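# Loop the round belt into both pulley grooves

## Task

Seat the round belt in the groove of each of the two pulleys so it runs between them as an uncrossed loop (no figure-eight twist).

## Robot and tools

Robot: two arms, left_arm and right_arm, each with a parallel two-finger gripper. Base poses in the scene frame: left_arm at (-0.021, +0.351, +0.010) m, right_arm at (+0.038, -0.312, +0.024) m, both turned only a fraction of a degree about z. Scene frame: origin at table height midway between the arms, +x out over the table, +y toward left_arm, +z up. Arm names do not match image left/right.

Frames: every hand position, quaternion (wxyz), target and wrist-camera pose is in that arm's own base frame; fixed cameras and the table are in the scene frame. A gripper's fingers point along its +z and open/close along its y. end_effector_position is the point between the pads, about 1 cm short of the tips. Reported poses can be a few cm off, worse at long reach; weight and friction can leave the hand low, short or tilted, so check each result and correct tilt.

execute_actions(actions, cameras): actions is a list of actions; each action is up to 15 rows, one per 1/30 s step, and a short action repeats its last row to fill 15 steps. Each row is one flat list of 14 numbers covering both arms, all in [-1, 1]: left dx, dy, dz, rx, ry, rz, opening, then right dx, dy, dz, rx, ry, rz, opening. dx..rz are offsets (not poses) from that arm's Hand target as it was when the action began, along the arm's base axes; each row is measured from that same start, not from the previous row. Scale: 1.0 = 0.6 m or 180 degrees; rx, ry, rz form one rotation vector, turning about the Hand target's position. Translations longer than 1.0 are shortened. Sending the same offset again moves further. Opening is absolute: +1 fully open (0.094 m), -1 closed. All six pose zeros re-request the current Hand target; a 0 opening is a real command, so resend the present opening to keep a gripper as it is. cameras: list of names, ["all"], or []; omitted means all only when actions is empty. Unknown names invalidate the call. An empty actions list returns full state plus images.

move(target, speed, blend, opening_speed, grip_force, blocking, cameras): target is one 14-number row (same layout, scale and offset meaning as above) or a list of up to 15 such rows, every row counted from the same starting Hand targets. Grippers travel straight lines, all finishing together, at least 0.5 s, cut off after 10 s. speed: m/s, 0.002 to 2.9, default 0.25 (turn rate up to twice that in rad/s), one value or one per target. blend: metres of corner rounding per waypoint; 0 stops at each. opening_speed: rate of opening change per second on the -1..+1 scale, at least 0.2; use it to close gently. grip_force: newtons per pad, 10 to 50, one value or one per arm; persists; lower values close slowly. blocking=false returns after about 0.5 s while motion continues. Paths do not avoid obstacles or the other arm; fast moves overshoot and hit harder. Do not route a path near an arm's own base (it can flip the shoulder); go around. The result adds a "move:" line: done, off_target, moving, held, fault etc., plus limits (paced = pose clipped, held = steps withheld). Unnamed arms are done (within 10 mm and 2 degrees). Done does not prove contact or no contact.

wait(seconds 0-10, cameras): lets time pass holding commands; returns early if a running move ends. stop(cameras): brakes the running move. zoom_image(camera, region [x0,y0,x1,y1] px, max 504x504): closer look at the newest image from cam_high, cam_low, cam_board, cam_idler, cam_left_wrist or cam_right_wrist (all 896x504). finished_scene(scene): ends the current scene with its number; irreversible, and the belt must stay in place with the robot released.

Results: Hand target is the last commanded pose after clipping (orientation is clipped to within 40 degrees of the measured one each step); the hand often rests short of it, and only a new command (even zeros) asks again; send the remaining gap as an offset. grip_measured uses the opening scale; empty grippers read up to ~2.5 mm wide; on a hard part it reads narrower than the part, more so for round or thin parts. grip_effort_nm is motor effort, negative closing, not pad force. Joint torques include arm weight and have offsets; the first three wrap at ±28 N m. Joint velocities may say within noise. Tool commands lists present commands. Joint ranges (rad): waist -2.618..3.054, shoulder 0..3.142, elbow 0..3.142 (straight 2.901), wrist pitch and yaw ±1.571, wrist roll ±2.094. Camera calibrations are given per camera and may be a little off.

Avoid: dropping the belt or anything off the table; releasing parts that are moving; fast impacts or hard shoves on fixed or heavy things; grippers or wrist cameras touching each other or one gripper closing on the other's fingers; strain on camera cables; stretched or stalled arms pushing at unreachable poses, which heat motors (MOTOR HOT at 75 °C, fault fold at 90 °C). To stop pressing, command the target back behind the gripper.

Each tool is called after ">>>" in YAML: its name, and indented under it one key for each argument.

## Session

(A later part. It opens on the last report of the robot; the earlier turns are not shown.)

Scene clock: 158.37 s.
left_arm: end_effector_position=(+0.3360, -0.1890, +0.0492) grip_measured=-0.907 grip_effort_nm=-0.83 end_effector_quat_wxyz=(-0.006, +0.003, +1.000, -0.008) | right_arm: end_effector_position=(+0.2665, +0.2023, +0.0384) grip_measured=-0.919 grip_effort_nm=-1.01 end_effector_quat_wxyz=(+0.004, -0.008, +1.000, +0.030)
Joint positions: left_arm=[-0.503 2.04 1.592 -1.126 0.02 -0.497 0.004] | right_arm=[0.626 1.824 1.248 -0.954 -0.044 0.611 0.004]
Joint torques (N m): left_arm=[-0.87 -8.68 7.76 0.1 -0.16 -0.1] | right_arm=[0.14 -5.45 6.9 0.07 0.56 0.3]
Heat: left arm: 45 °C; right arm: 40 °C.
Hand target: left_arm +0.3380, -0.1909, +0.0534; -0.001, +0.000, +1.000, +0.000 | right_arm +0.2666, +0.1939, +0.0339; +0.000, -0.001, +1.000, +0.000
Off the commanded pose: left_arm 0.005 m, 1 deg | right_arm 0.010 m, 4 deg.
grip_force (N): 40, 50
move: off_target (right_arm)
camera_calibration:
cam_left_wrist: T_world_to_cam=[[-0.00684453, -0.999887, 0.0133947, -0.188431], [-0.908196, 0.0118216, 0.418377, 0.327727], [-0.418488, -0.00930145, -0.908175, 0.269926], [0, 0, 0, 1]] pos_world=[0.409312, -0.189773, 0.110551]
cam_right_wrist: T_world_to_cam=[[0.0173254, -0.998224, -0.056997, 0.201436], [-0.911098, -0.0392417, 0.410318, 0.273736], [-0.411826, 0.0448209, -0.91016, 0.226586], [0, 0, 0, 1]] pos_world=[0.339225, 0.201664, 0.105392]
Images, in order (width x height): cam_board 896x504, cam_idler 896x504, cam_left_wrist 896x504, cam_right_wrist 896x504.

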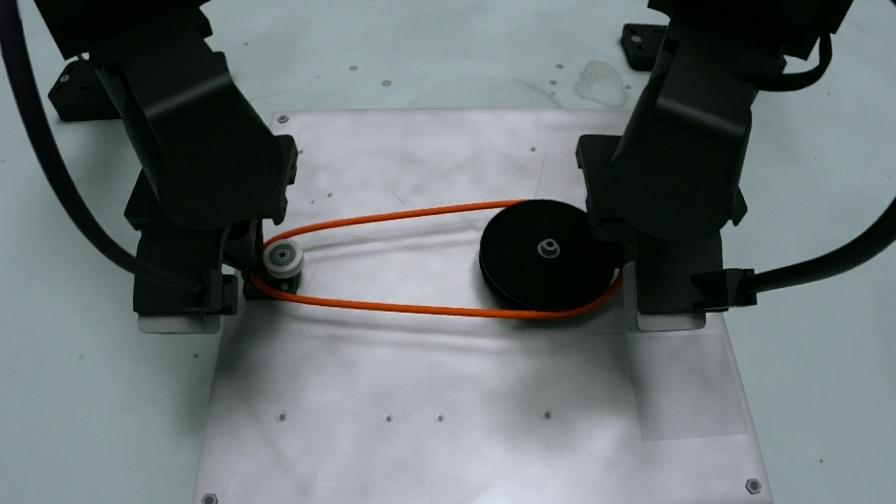

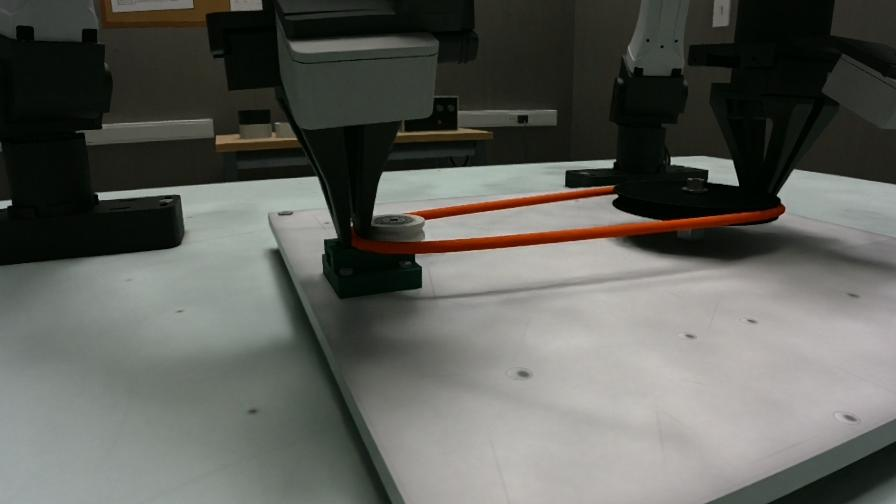

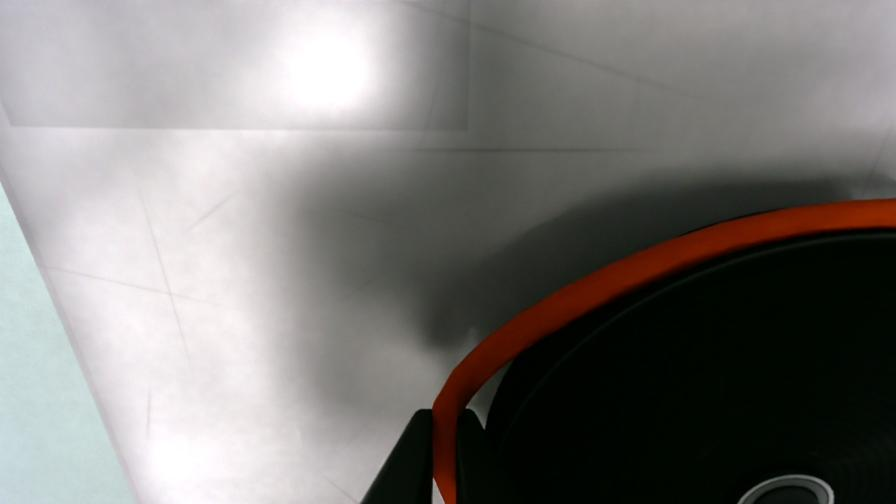

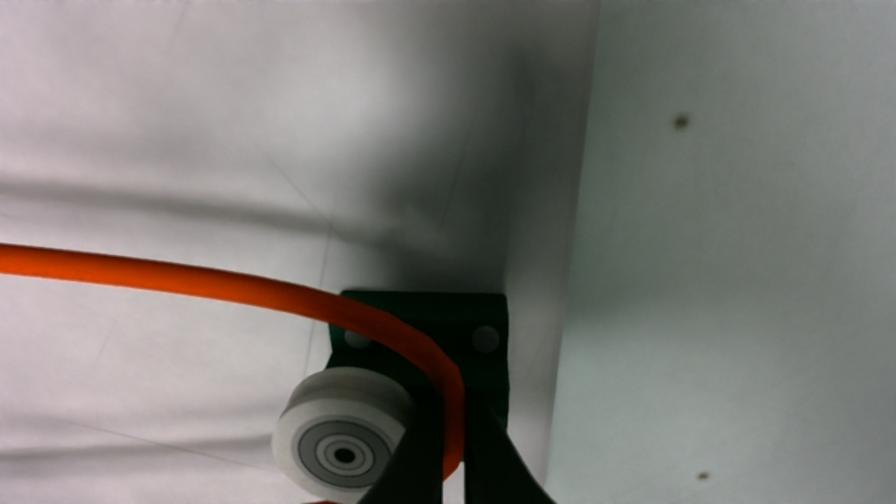

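>>> move:
  target:
    - [0,0.01,0.0,0,0,0,-1,0,-0.045,0.0,0,0,0,-1]
    - [0,0.01,0.005,0,0,0,-1,0,-0.045,0.022,0,0,0,-1]
  speed: 0.04
  cameras: ["cam_idler","cam_right_wrist","cam_board"]

>>> zoom_image:
  camera: "cam_idler"
  region: [300, 150, 500, 300]

>>> zoom_image:
  camera: "cam_idler"
  region: [580, 130, 820, 270]

Scene clock: 160.73 s.
left_arm: end_effector_position=(+0.3356, -0.1888, +0.0492) grip_measured=-0.907 grip_effort_nm=-0.83 end_effector_quat_wxyz=(-0.007, +0.003, +1.000, -0.008) | right_arm: end_effector_position=(+0.2689, +0.2000, +0.0399) grip_measured=-0.919 grip_effort_nm=-1.01 end_effector_quat_wxyz=(+0.003, -0.016, +0.998, +0.054)
Joint positions: left_arm=[-0.503 2.04 1.592 -1.128 0.02 -0.497 0.004] | right_arm=[0.594 1.804 1.226 -0.929 -0.088 0.564 0.004]
Joint torques (N m): left_arm=[0.43 -9.74 7.12 0.05 -0.16 0.06] | right_arm=[-3.14 -9.16 5.9 -0.53 0.9 0.04]
Heat: left arm: 45 °C; right arm: 40 °C.
Hand target: left_arm +0.3380, -0.1849, +0.0564; -0.001, +0.000, +1.000, +0.000 | right_arm +0.2666, +0.1667, +0.0470; +0.000, -0.001, +1.000, +0.000
Off the commanded pose: left_arm 0.009 m, 1 deg | right_arm 0.034 m, 6 deg.
grip_force (N): 40, 50
move: off_target (right_arm)
camera_calibration:
cam_right_wrist: T_world_to_cam=[[0.0333179, -0.993868, -0.105429, 0.195941], [-0.909061, -0.0739722, 0.410044, 0.281641], [-0.415328, 0.0821799, -0.905952, 0.222265], [0, 0, 0, 1]] pos_world=[0.341813, 0.197307, 0.106534]
Images, in order (width x height): cam_board 896x504, cam_idler 896x504, cam_right_wrist 896x504.

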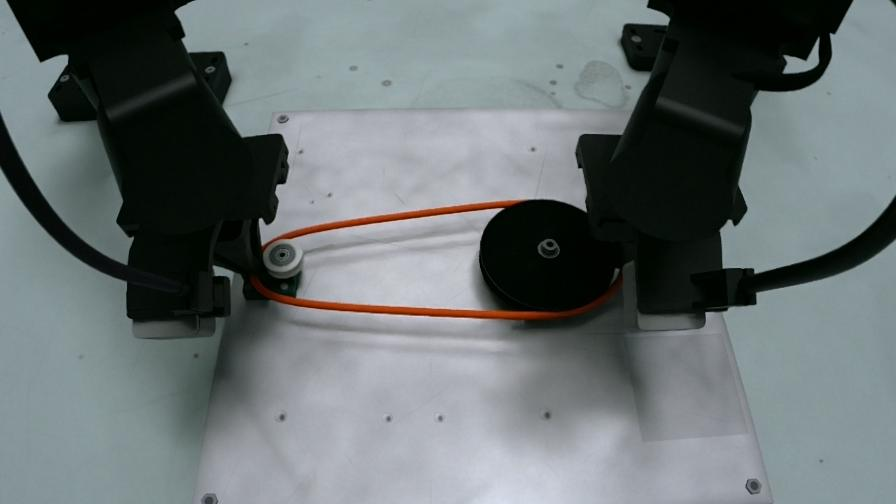

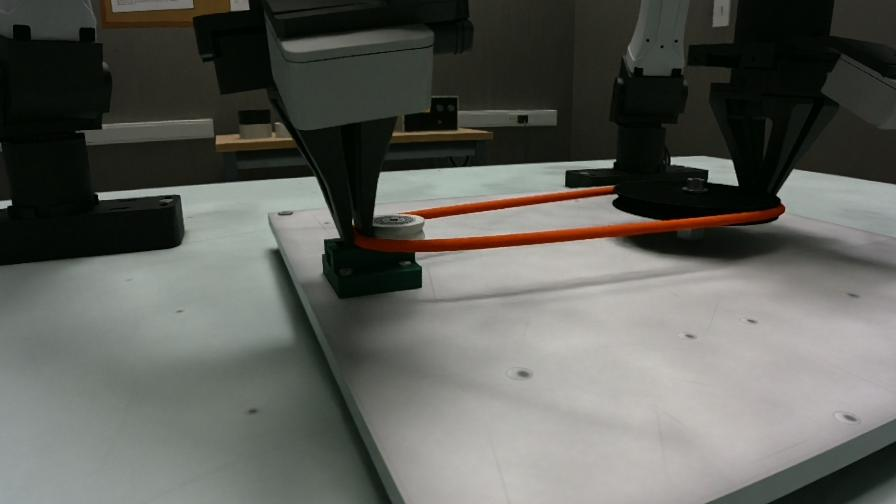

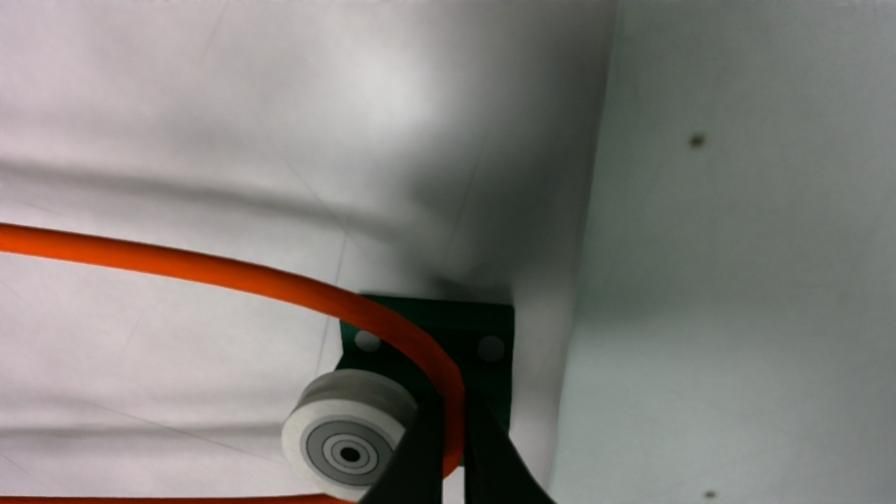

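Scaled by 2.520 from the camera's 896x504 image, which has a finer 1280x720 frame.

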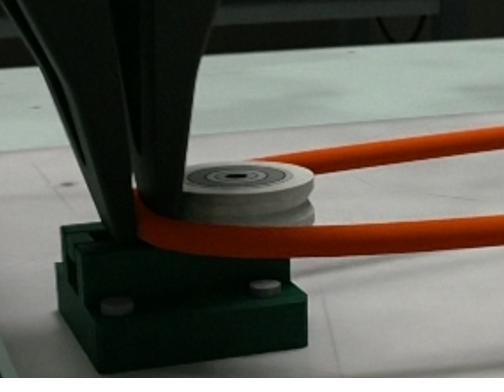

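Scaled by 2.100 from the camera's 896x504 image, which has a finer 1280x720 frame.

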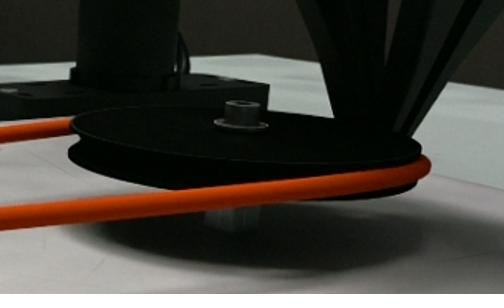

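>>> move:
  target: [0,0,0.0,0,0,0,-1,0,-0.003,0.014,0,0,0,-1]
  speed: 0.04
  cameras: ["cam_idler","cam_board"]

>>> zoom_image:
  camera: "cam_idler"
  region: [300, 150, 500, 300]

>>> zoom_image:
  camera: "cam_idler"
  region: [580, 130, 820, 270]

Scene clock: 162.50 s.
left_arm: end_effector_position=(+0.3355, -0.1887, +0.0492) grip_measured=-0.907 grip_effort_nm=-0.83 end_effector_quat_wxyz=(-0.007, +0.003, +1.000, -0.008) | right_arm: end_effector_position=(+0.2678, +0.2003, +0.0472) grip_measured=-0.919 grip_effort_nm=-1.01 end_effector_quat_wxyz=(+0.002, -0.017, +0.998, +0.059)
Joint positions: left_arm=[-0.503 2.04 1.592 -1.129 0.02 -0.497 0.004] | right_arm=[0.592 1.789 1.237 -0.951 -0.097 0.56 0.004]
Joint torques (N m): left_arm=[0.43 -9.73 7.13 0.05 -0.16 0.06] | right_arm=[-3.23 -9.09 6.48 -0.6 1.02 0.02]
Heat: left arm: 45 °C; right arm: 40 °C.
Hand target: left_arm +0.3379, -0.1849, +0.0564; -0.001, +0.000, +1.000, +0.000 | right_arm +0.2666, +0.1649, +0.0553; +0.000, -0.001, +1.000, +0.000
Off the commanded pose: left_arm 0.009 m, 1 deg | right_arm 0.036 m, 7 deg.
grip_force (N): 40, 50
move: off_target (right_arm)
Images, in order (width x height): cam_board 896x504, cam_idler 896x504.

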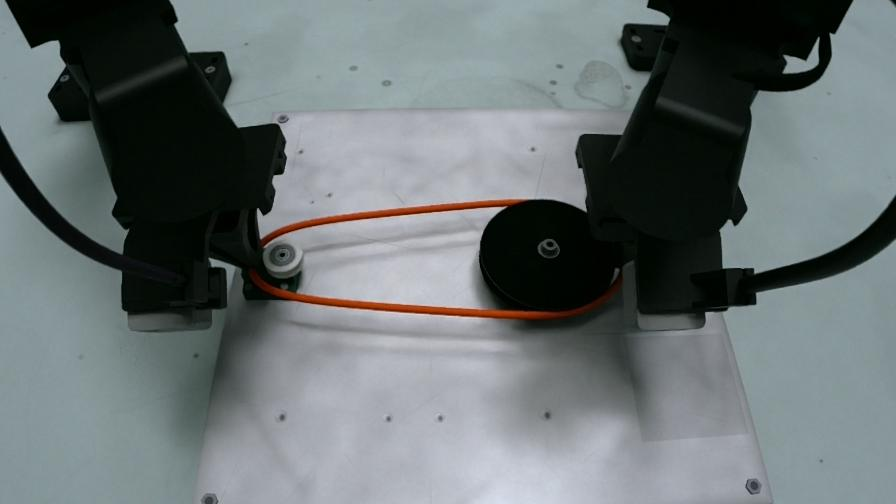

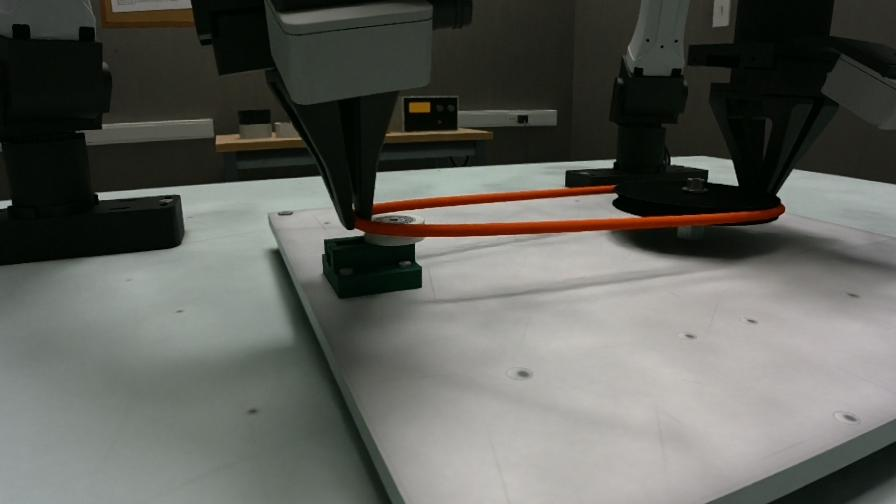

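Scaled by 2.520 from the camera's 896x504 image, which has a finer 1280x720 frame.

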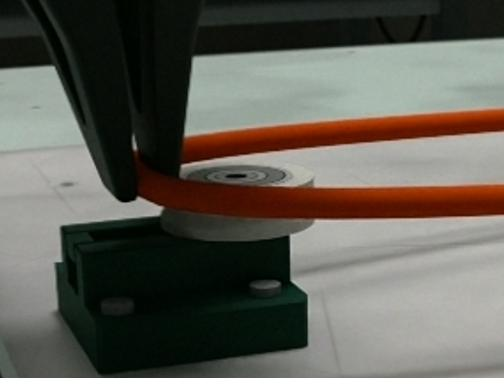

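Scaled by 2.100 from the camera's 896x504 image, which has a finer 1280x720 frame.

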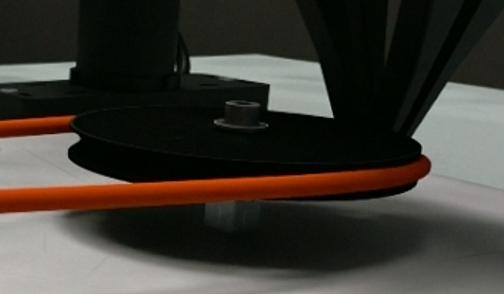

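>>> move:
  target: [0,0,0.0,0,0,0,-1,0,0,-0.01,0,0,0,-1]
  speed: 0.04
  cameras: ["cam_idler"]

>>> zoom_image:
  camera: "cam_idler"
  region: [300, 150, 500, 300]

Scene clock: 163.80 s.
left_arm: end_effector_position=(+0.3355, -0.1887, +0.0492) grip_measured=-0.907 grip_effort_nm=-0.83 end_effector_quat_wxyz=(-0.007, +0.003, +1.000, -0.008) | right_arm: end_effector_position=(+0.2676, +0.2004, +0.0472) grip_measured=-0.919 grip_effort_nm=-1.01 end_effector_quat_wxyz=(+0.001, -0.017, +0.998, +0.059)
Joint positions: left_arm=[-0.503 2.04 1.592 -1.129 0.02 -0.497 0.004] | right_arm=[0.592 1.789 1.237 -0.951 -0.098 0.56 0.004]
Joint torques (N m): left_arm=[0.44 -9.74 7.13 0.05 -0.16 0.06] | right_arm=[-3.37 -8.4 5.56 -0.41 1.02 0.07]
Heat: left arm: 45 °C; right arm: 40 °C.
Hand target: left_arm +0.3379, -0.1849, +0.0564; -0.001, +0.000, +1.000, +0.000 | right_arm +0.2666, +0.1650, +0.0493; +0.000, -0.001, +1.000, +0.000
Off the commanded pose: left_arm 0.009 m, 1 deg | right_arm 0.036 m, 7 deg.
grip_force (N): 40, 50
move: off_target (right_arm)
Images, in order (width x height): cam_idler 896x504.

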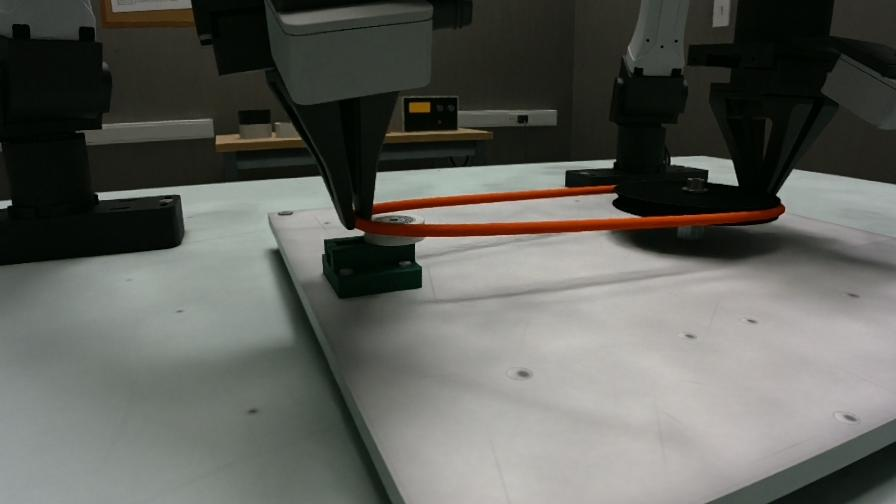

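Scaled by 2.520 from the camera's 896x504 image, which has a finer 1280x720 frame.

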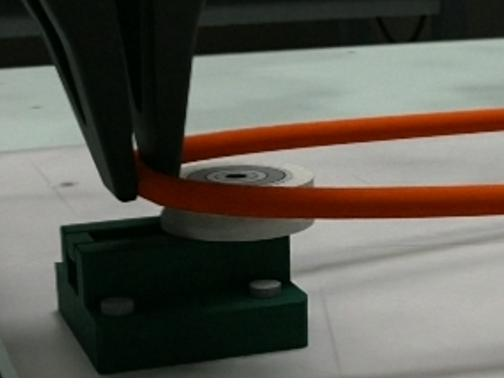

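>>> move:
  target: [0,0,0.0,0,0,0,-1,0,-0.008,-0.013,0,0,0,-1]
  speed: 0.04
  cameras: ["cam_idler"]

>>> zoom_image:
  camera: "cam_idler"
  region: [300, 150, 500, 300]

Scene clock: 165.17 s.
left_arm: end_effector_position=(+0.3353, -0.1886, +0.0492) grip_measured=-0.907 grip_effort_nm=-0.83 end_effector_quat_wxyz=(-0.007, +0.003, +1.000, -0.007) | right_arm: end_effector_position=(+0.2699, +0.2000, +0.0452) grip_measured=-0.919 grip_effort_nm=-1.01 end_effector_quat_wxyz=(+0.004, -0.019, +0.998, +0.065)
Joint positions: left_arm=[-0.503 2.04 1.592 -1.129 0.02 -0.497 0.004] | right_arm=[0.583 1.789 1.228 -0.933 -0.106 0.548 0.004]
Joint torques (N m): left_arm=[0.44 -9.74 7.13 0.06 -0.16 0.06] | right_arm=[-3.38 -8.13 3.95 -0.27 1.12 0.04]
Heat: left arm: 45 °C; right arm: 40 °C.
Hand target: left_arm +0.3380, -0.1849, +0.0564; -0.001, +0.000, +1.000, +0.000 | right_arm +0.2667, +0.1602, +0.0416; +0.000, -0.001, +1.000, +0.000
Off the commanded pose: left_arm 0.009 m, 1 deg | right_arm 0.040 m, 8 deg.
grip_force (N): 40, 50
move: off_target (right_arm)
Images, in order (width x height): cam_idler 896x504.

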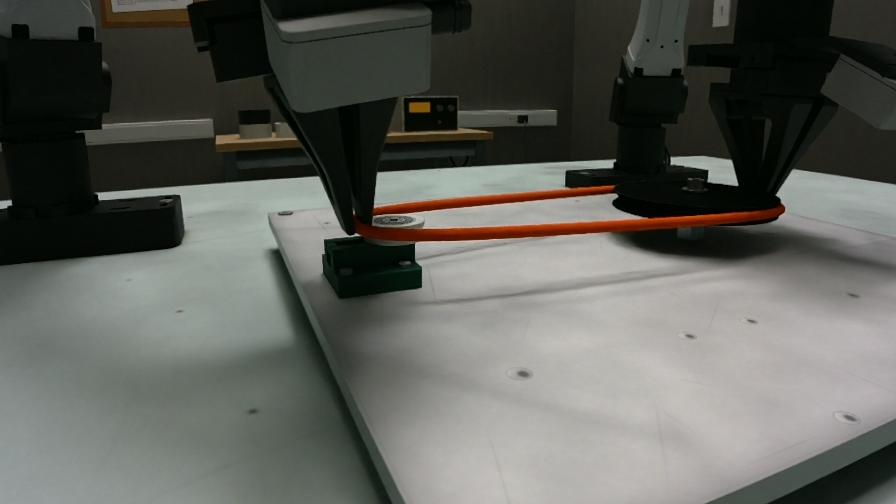

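Scaled by 2.520 from the camera's 896x504 image, which has a finer 1280x720 frame.

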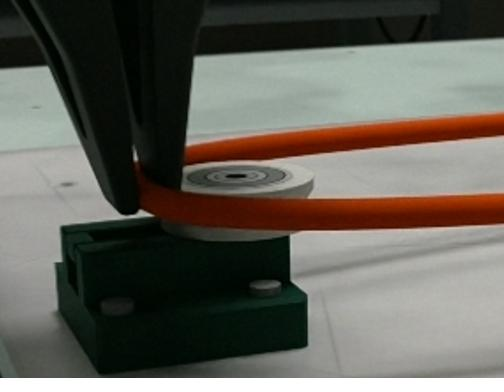

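>>> move:
  target: [0,0,0.0,0,0,0,-1,0,-0.008,-0.012,0,0,0,-1]
  speed: 0.04
  cameras: ["cam_idler"]

>>> zoom_image:
  camera: "cam_idler"
  region: [300, 150, 500, 300]

Scene clock: 166.77 s.
left_arm: end_effector_position=(+0.3353, -0.1886, +0.0492) grip_measured=-0.907 grip_effort_nm=-0.83 end_effector_quat_wxyz=(-0.007, +0.003, +1.000, -0.007) | right_arm: end_effector_position=(+0.2708, +0.1992, +0.0392) grip_measured=-0.919 grip_effort_nm=-1.01 end_effector_quat_wxyz=(+0.005, -0.021, +0.997, +0.073)
Joint positions: left_arm=[-0.503 2.04 1.592 -1.129 0.02 -0.497 0.004] | right_arm=[0.573 1.789 1.201 -0.896 -0.119 0.536 0.004]
Joint torques (N m): left_arm=[0.43 -9.74 7.12 0.06 -0.16 0.06] | right_arm=[-3.81 -8.18 3.78 -0.33 1.17 0.03]
Heat: left arm: 45 °C; right arm: 40 °C.
Hand target: left_arm +0.3380, -0.1849, +0.0564; -0.001, +0.000, +1.000, +0.000 | right_arm +0.2667, +0.1554, +0.0344; +0.000, +0.000, +1.000, +0.000
Off the commanded pose: left_arm 0.009 m, 1 deg | right_arm 0.044 m, 9 deg.
grip_force (N): 40, 50
move: off_target (right_arm)
Images, in order (width x height): cam_idler 896x504.

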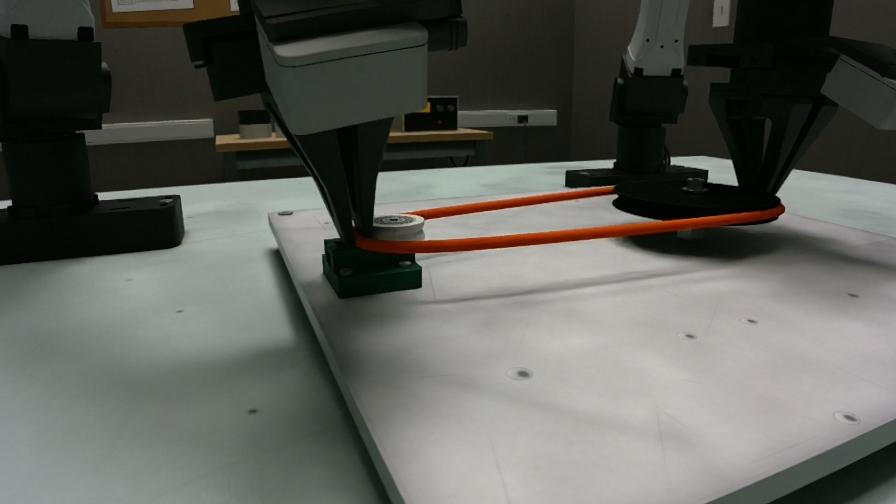

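Scaled by 2.520 from the camera's 896x504 image, which has a finer 1280x720 frame.

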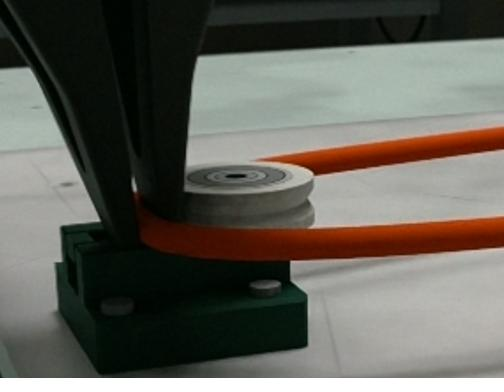

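>>> move:
  target: [0,0,0.0,0,0,0,-1,0,0,0.009,0,-0.05,0,-1]
  speed: 0.04
  cameras: ["cam_idler"]

>>> zoom_image:
  camera: "cam_idler"
  region: [300, 150, 500, 300]

Scene clock: 169.90 s.
left_arm: end_effector_position=(+0.3352, -0.1886, +0.0492) grip_measured=-0.907 grip_effort_nm=-0.83 end_effector_quat_wxyz=(-0.007, +0.003, +1.000, -0.007) | right_arm: end_effector_position=(+0.2696, +0.1988, +0.0445) grip_measured=-0.919 grip_effort_nm=-1.01 end_effector_quat_wxyz=(+0.070, -0.025, +0.993, +0.087)
Joint positions: left_arm=[-0.503 2.04 1.592 -1.13 0.02 -0.497 0.004] | right_arm=[0.599 1.672 1.068 -0.754 -0.071 0.555 0.004]
Joint torques (N m): left_arm=[0.43 -9.73 7.12 0.06 -0.16 0.06] | right_arm=[-2.17 -8.02 4.1 -0.07 1.58 0.2]
Heat: left arm: 45 °C; right arm: 40 °C.
Hand target: left_arm +0.3380, -0.1849, +0.0564; -0.001, +0.000, +1.000, +0.000 | right_arm +0.2667, +0.1553, +0.0398; +0.079, -0.001, +0.997, +0.000
Off the commanded pose: left_arm 0.009 m, 1 deg | right_arm 0.044 m, 10 deg.
grip_force (N): 40, 50
move: off_target (right_arm)
Images, in order (width x height): cam_idler 896x504.

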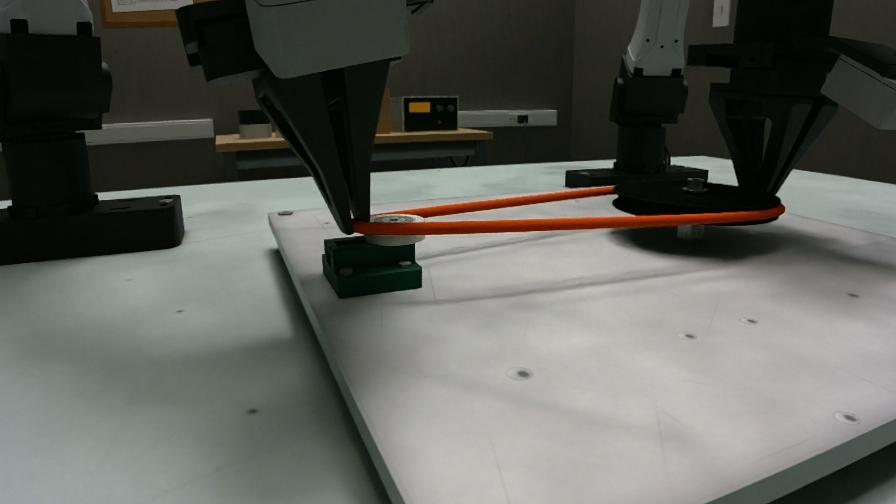

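Scaled by 2.520 from the camera's 896x504 image, which has a finer 1280x720 frame.

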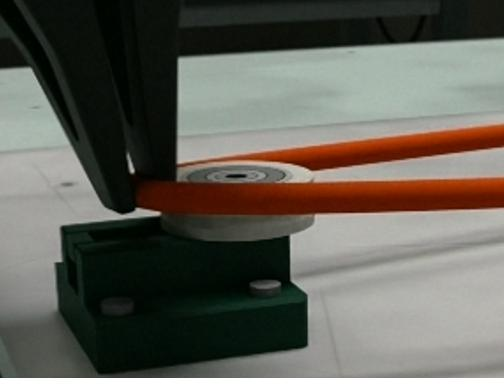

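>>> move:
  target: [0,0,0.0,0,0,0,-1,0,-0.008,-0.009,0,0,0,-1]
  speed: 0.04
  cameras: ["cam_idler"]

>>> zoom_image:
  camera: "cam_idler"
  region: [300, 150, 500, 300]

>>> zoom_image:
  camera: "cam_idler"
  region: [580, 130, 820, 270]

Scene clock: 171.13 s.
left_arm: end_effector_position=(+0.3352, -0.1886, +0.0492) grip_measured=-0.907 grip_effort_nm=-0.83 end_effector_quat_wxyz=(-0.007, +0.003, +1.000, -0.007) | right_arm: end_effector_position=(+0.2693, +0.1989, +0.0398) grip_measured=-0.919 grip_effort_nm=-1.01 end_effector_quat_wxyz=(+0.073, -0.026, +0.993, +0.089)
Joint positions: left_arm=[-0.503 2.04 1.592 -1.13 0.02 -0.497 0.004] | right_arm=[0.6 1.672 1.047 -0.725 -0.07 0.556 0.004]
Joint torques (N m): left_arm=[0.43 -9.73 7.12 0.06 -0.16 0.06] | right_arm=[-3.14 -8.06 3.88 -0.1 1.64 0.1]
Heat: left arm: 45 °C; right arm: 40 °C.
Hand target: left_arm +0.3380, -0.1849, +0.0564; -0.001, +0.000, +1.000, +0.000 | right_arm +0.2666, +0.1507, +0.0345; +0.079, -0.001, +0.997, +0.000
Off the commanded pose: left_arm 0.009 m, 1 deg | right_arm 0.049 m, 11 deg.
grip_force (N): 40, 50
move: off_target (right_arm)
Images, in order (width x height): cam_idler 896x504.

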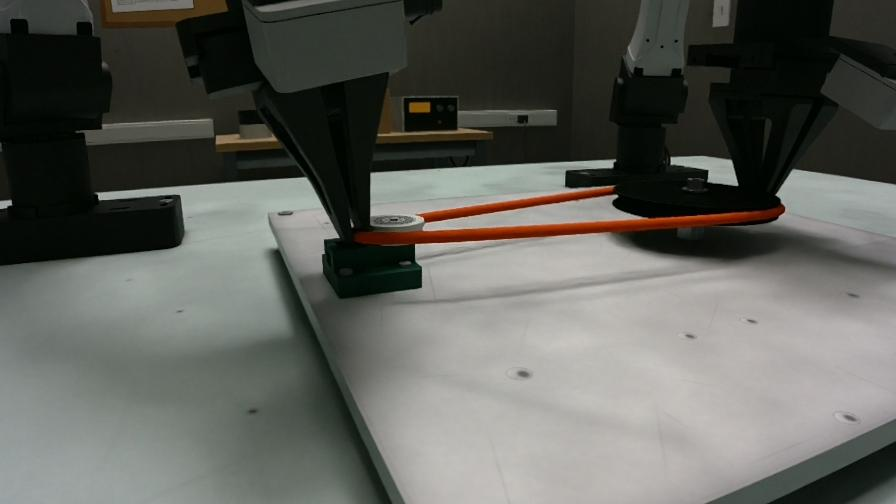

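Scaled by 2.520 from the camera's 896x504 image, which has a finer 1280x720 frame.

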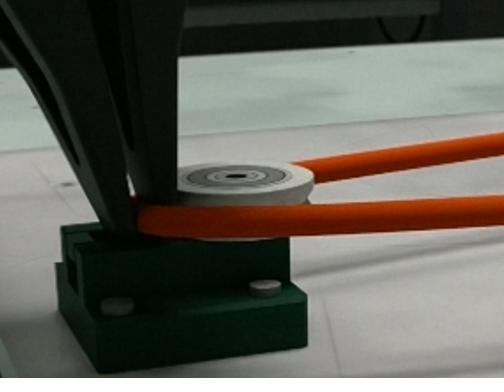

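Scaled by 2.100 from the camera's 896x504 image, which has a finer 1280x720 frame.

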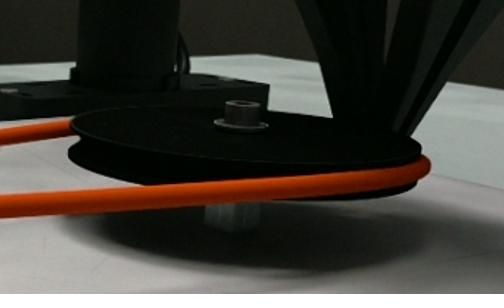

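>>> move:
  target: [0,0,0.0,0,0,0,-1,-0.002,0.07,0.004,0,0,0,-1]
  speed: 0.04
  cameras: ["cam_idler","cam_right_wrist"]

>>> zoom_image:
  camera: "cam_idler"
  region: [300, 150, 500, 300]

Scene clock: 173.60 s.
left_arm: end_effector_position=(+0.3352, -0.1886, +0.0492) grip_measured=-0.907 grip_effort_nm=-0.83 end_effector_quat_wxyz=(-0.007, +0.003, +1.000, -0.007) | right_arm: end_effector_position=(+0.2659, +0.2024, +0.0404) grip_measured=-0.919 grip_effort_nm=-1.01 end_effector_quat_wxyz=(+0.083, -0.009, +0.996, +0.031)
Joint positions: left_arm=[-0.503 2.04 1.592 -1.13 0.02 -0.497 0.004] | right_arm=[0.679 1.71 1.104 -0.795 0.054 0.655 0.004]
Joint torques (N m): left_arm=[0.44 -9.73 7.12 0.06 -0.16 0.06] | right_arm=[-0.14 -4.96 7.17 0.25 0.59 0.27]
Heat: left arm: 45 °C; right arm: 39 °C.
Hand target: left_arm +0.3380, -0.1849, +0.0564; -0.001, +0.000, +1.000, +0.000 | right_arm +0.2654, +0.1926, +0.0367; +0.078, -0.001, +0.997, +0.000
Off the commanded pose: left_arm 0.009 m, 1 deg | right_arm 0.010 m, 4 deg.
grip_force (N): 40, 50
move: off_target (right_arm)
camera_calibration:
cam_right_wrist: T_world_to_cam=[[0.0241404, -0.99805, -0.057558, 0.199862], [-0.96452, -0.0383932, 0.261204, 0.292372], [-0.262905, 0.0492103, -0.963566, 0.18982], [0, 0, 0, 1]] pos_world=[0.327078, 0.201356, 0.118038]
Images, in order (width x height): cam_idler 896x504, cam_right_wrist 896x504.

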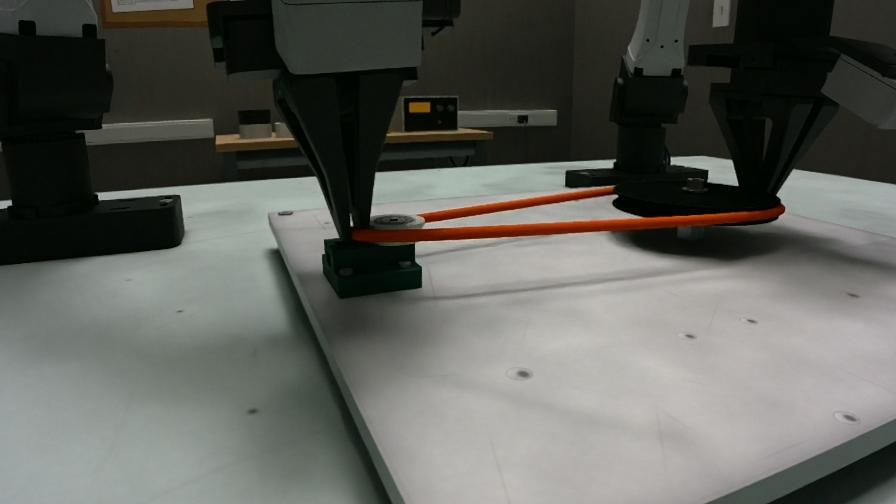

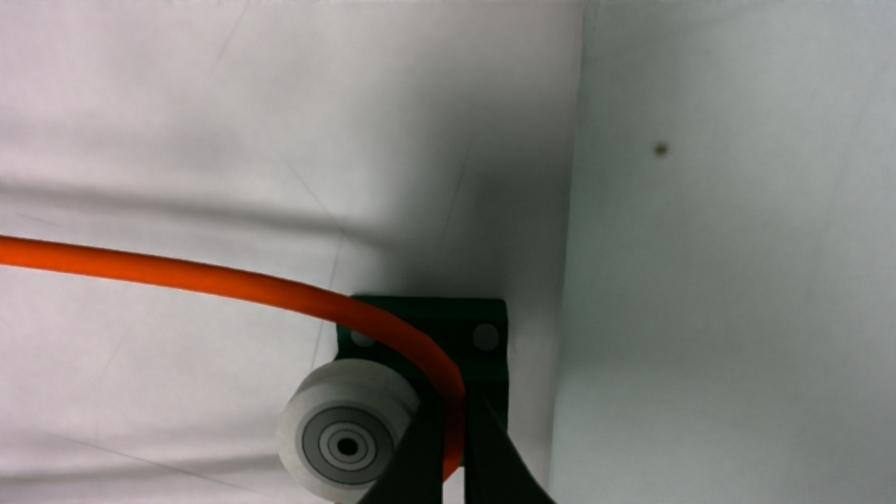

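Scaled by 2.520 from the camera's 896x504 image, which has a finer 1280x720 frame.

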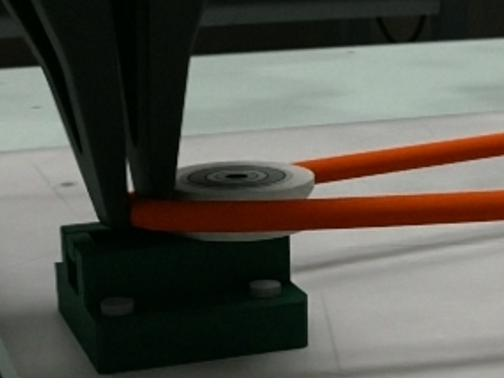

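>>> move:
  target:
    - [0,0,0,0,0,0,-1,0,-0.002,0.0,0,0,0,-0.7]
    - [0,0,0,0,0,0,-1,0,-0.002,0.0,0,0,0,-0.7]
  speed: 0.04
  opening_speed: 0.3
  cameras: ["cam_idler","cam_right_wrist"]

>>> zoom_image:
  camera: "cam_idler"
  region: [300, 150, 500, 300]

Scene clock: 176.53 s.
left_arm: end_effector_position=(+0.3352, -0.1886, +0.0492) grip_measured=-0.907 grip_effort_nm=-0.82 end_effector_quat_wxyz=(-0.007, +0.003, +1.000, -0.007) | right_arm: end_effector_position=(+0.2646, +0.1984, +0.0400) grip_measured=-0.702 grip_effort_nm=0.10 end_effector_quat_wxyz=(+0.082, -0.008, +0.996, +0.022)
Joint positions: left_arm=[-0.503 2.04 1.592 -1.13 0.02 -0.497 0.004] | right_arm=[0.679 1.71 1.104 -0.809 0.067 0.657 0.014]
Joint torques (N m): left_arm=[0.44 -9.74 7.12 0.06 -0.17 0.06] | right_arm=[-0.47 -4.81 6.94 0.36 0.48 0.26]
Heat: left arm: 44 °C; right arm: 39 °C.
Hand target: left_arm +0.3380, -0.1849, +0.0564; -0.001, +0.000, +1.000, +0.000 | right_arm +0.2654, +0.1914, +0.0367; +0.078, -0.001, +0.997, +0.000
Off the commanded pose: left_arm 0.009 m, 1 deg | right_arm 0.008 m, 3 deg.
grip_force (N): 40, 50
move: off_target (right_arm)
camera_calibration:
cam_right_wrist: T_world_to_cam=[[0.0207699, -0.999023, -0.0390193, 0.196298], [-0.96384, -0.0303787, 0.264744, 0.289245], [-0.26567, 0.0321097, -0.963529, 0.193387], [0, 0, 0, 1]] pos_world=[0.326086, 0.198684, 0.117418]
Images, in order (width x height): cam_idler 896x504, cam_right_wrist 896x504.

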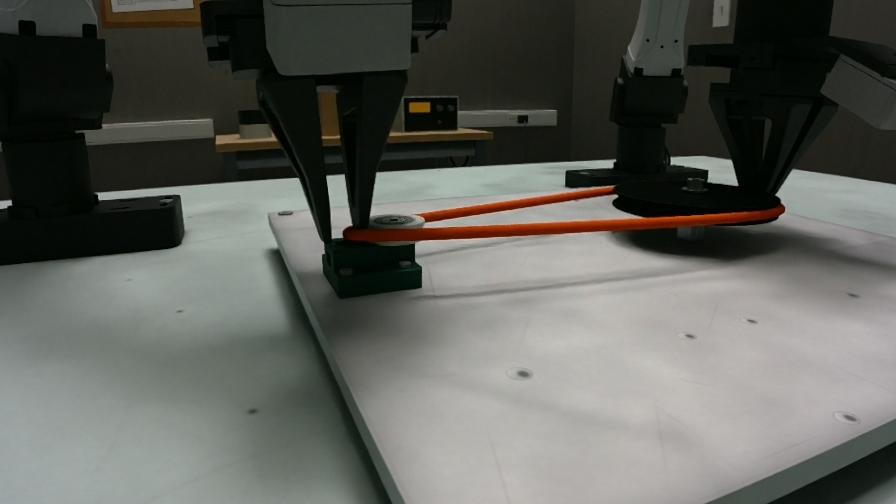

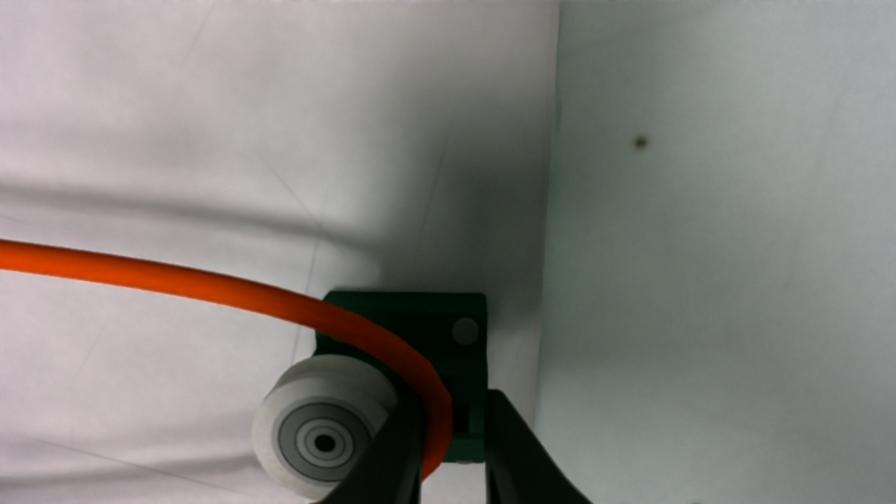

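Scaled by 2.520 from the camera's 896x504 image, which has a finer 1280x720 frame.

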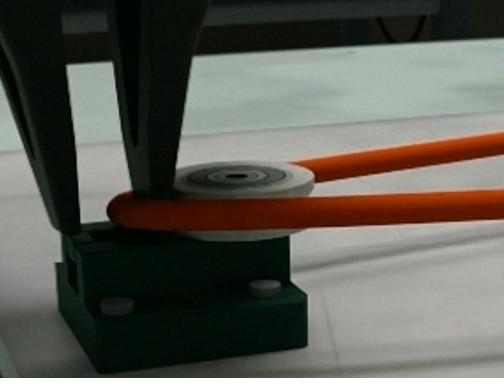

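>>> move:
  target: [0,0,0,0,0,0,-1,0.0,0.0,0.13,0,0,0,-0.7]
  speed: 0.08
  cameras: ["cam_idler","cam_right_wrist","cam_board"]

>>> zoom_image:
  camera: "cam_idler"
  region: [300, 150, 500, 300]

>>> zoom_image:
  camera: "cam_idler"
  region: [580, 130, 820, 270]

Scene clock: 178.60 s.
left_arm: end_effector_position=(+0.3341, -0.1880, +0.0492) grip_measured=-0.907 grip_effort_nm=-0.83 end_effector_quat_wxyz=(-0.010, +0.003, +1.000, -0.006) | right_arm: end_effector_position=(+0.2671, +0.2075, +0.1014) grip_measured=-0.701 grip_effort_nm=0.07 end_effector_quat_wxyz=(+0.071, -0.011, +0.997, +0.027)
Joint positions: left_arm=[-0.503 2.04 1.592 -1.135 0.02 -0.497 0.004] | right_arm=[0.684 1.691 1.336 -1.07 0.046 0.659 0.014]
Joint torques (N m): left_arm=[0.43 -9.73 7.12 0.1 -0.16 0.06] | right_arm=[-0.87 -8.69 8.01 -0.14 0.64 0.23]
Heat: left arm: 44 °C; right arm: 39 °C.
Hand target: left_arm +0.3380, -0.1849, +0.0564; -0.001, +0.000, +1.000, +0.000 | right_arm +0.2655, +0.1914, +0.1148; +0.078, -0.001, +0.997, +0.000
Off the commanded pose: left_arm 0.009 m, 1 deg | right_arm 0.021 m, 3 deg.
grip_force (N): 40, 50
move: off_target (right_arm)
camera_calibration:
cam_right_wrist: T_world_to_cam=[[0.0256195, -0.998446, -0.0494944, 0.207276], [-0.95783, -0.0386913, 0.284719, 0.273768], [-0.286191, 0.0401129, -0.957332, 0.256127], [0, 0, 0, 1]] pos_world=[0.330215, 0.207272, 0.177511]
Images, in order (width x height): cam_board 896x504, cam_idler 896x504, cam_right_wrist 896x504.

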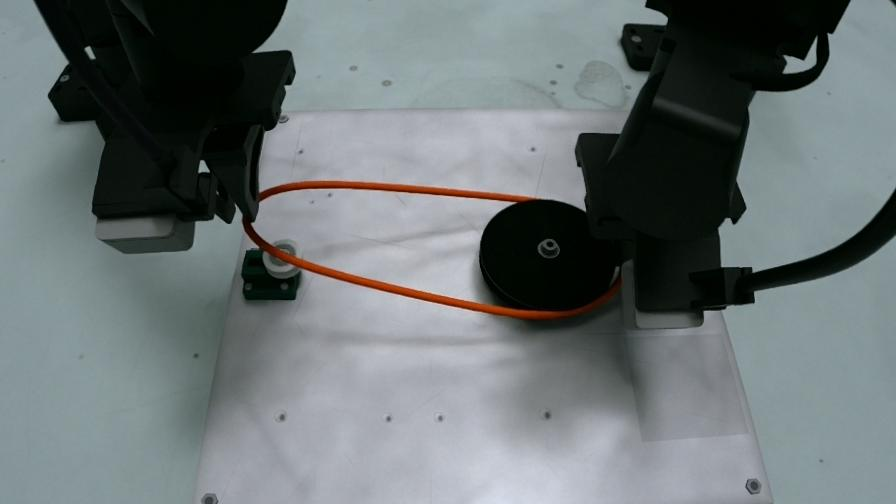

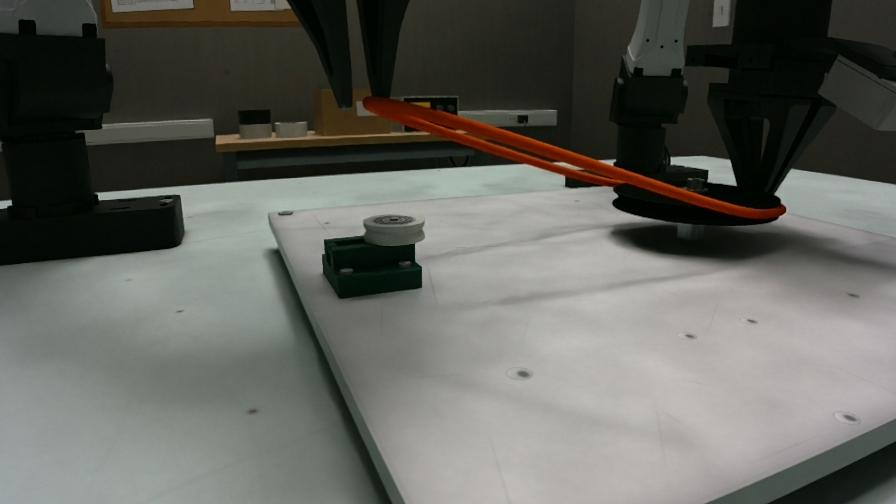

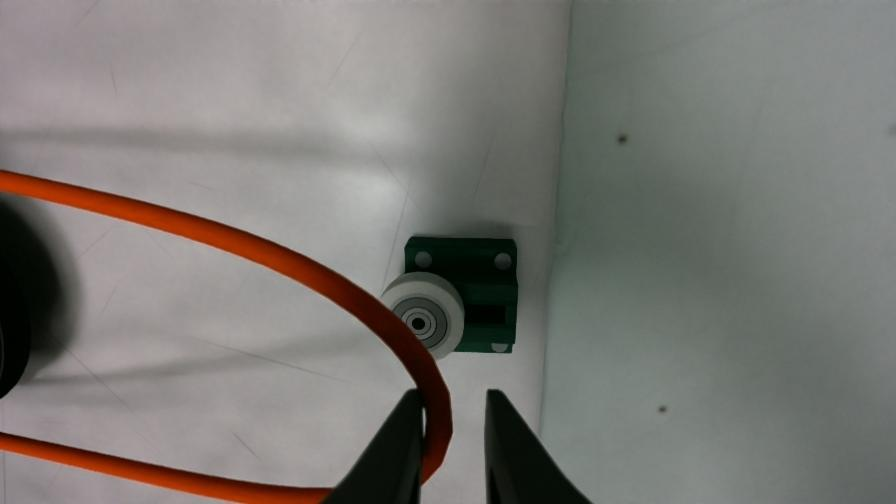

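Scaled by 2.520 from the camera's 896x504 image, which has a finer 1280x720 frame.

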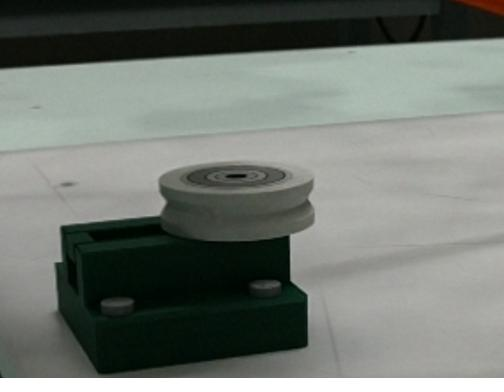

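Scaled by 2.100 from the camera's 896x504 image, which has a finer 1280x720 frame.

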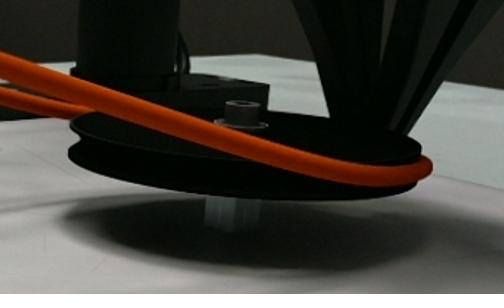

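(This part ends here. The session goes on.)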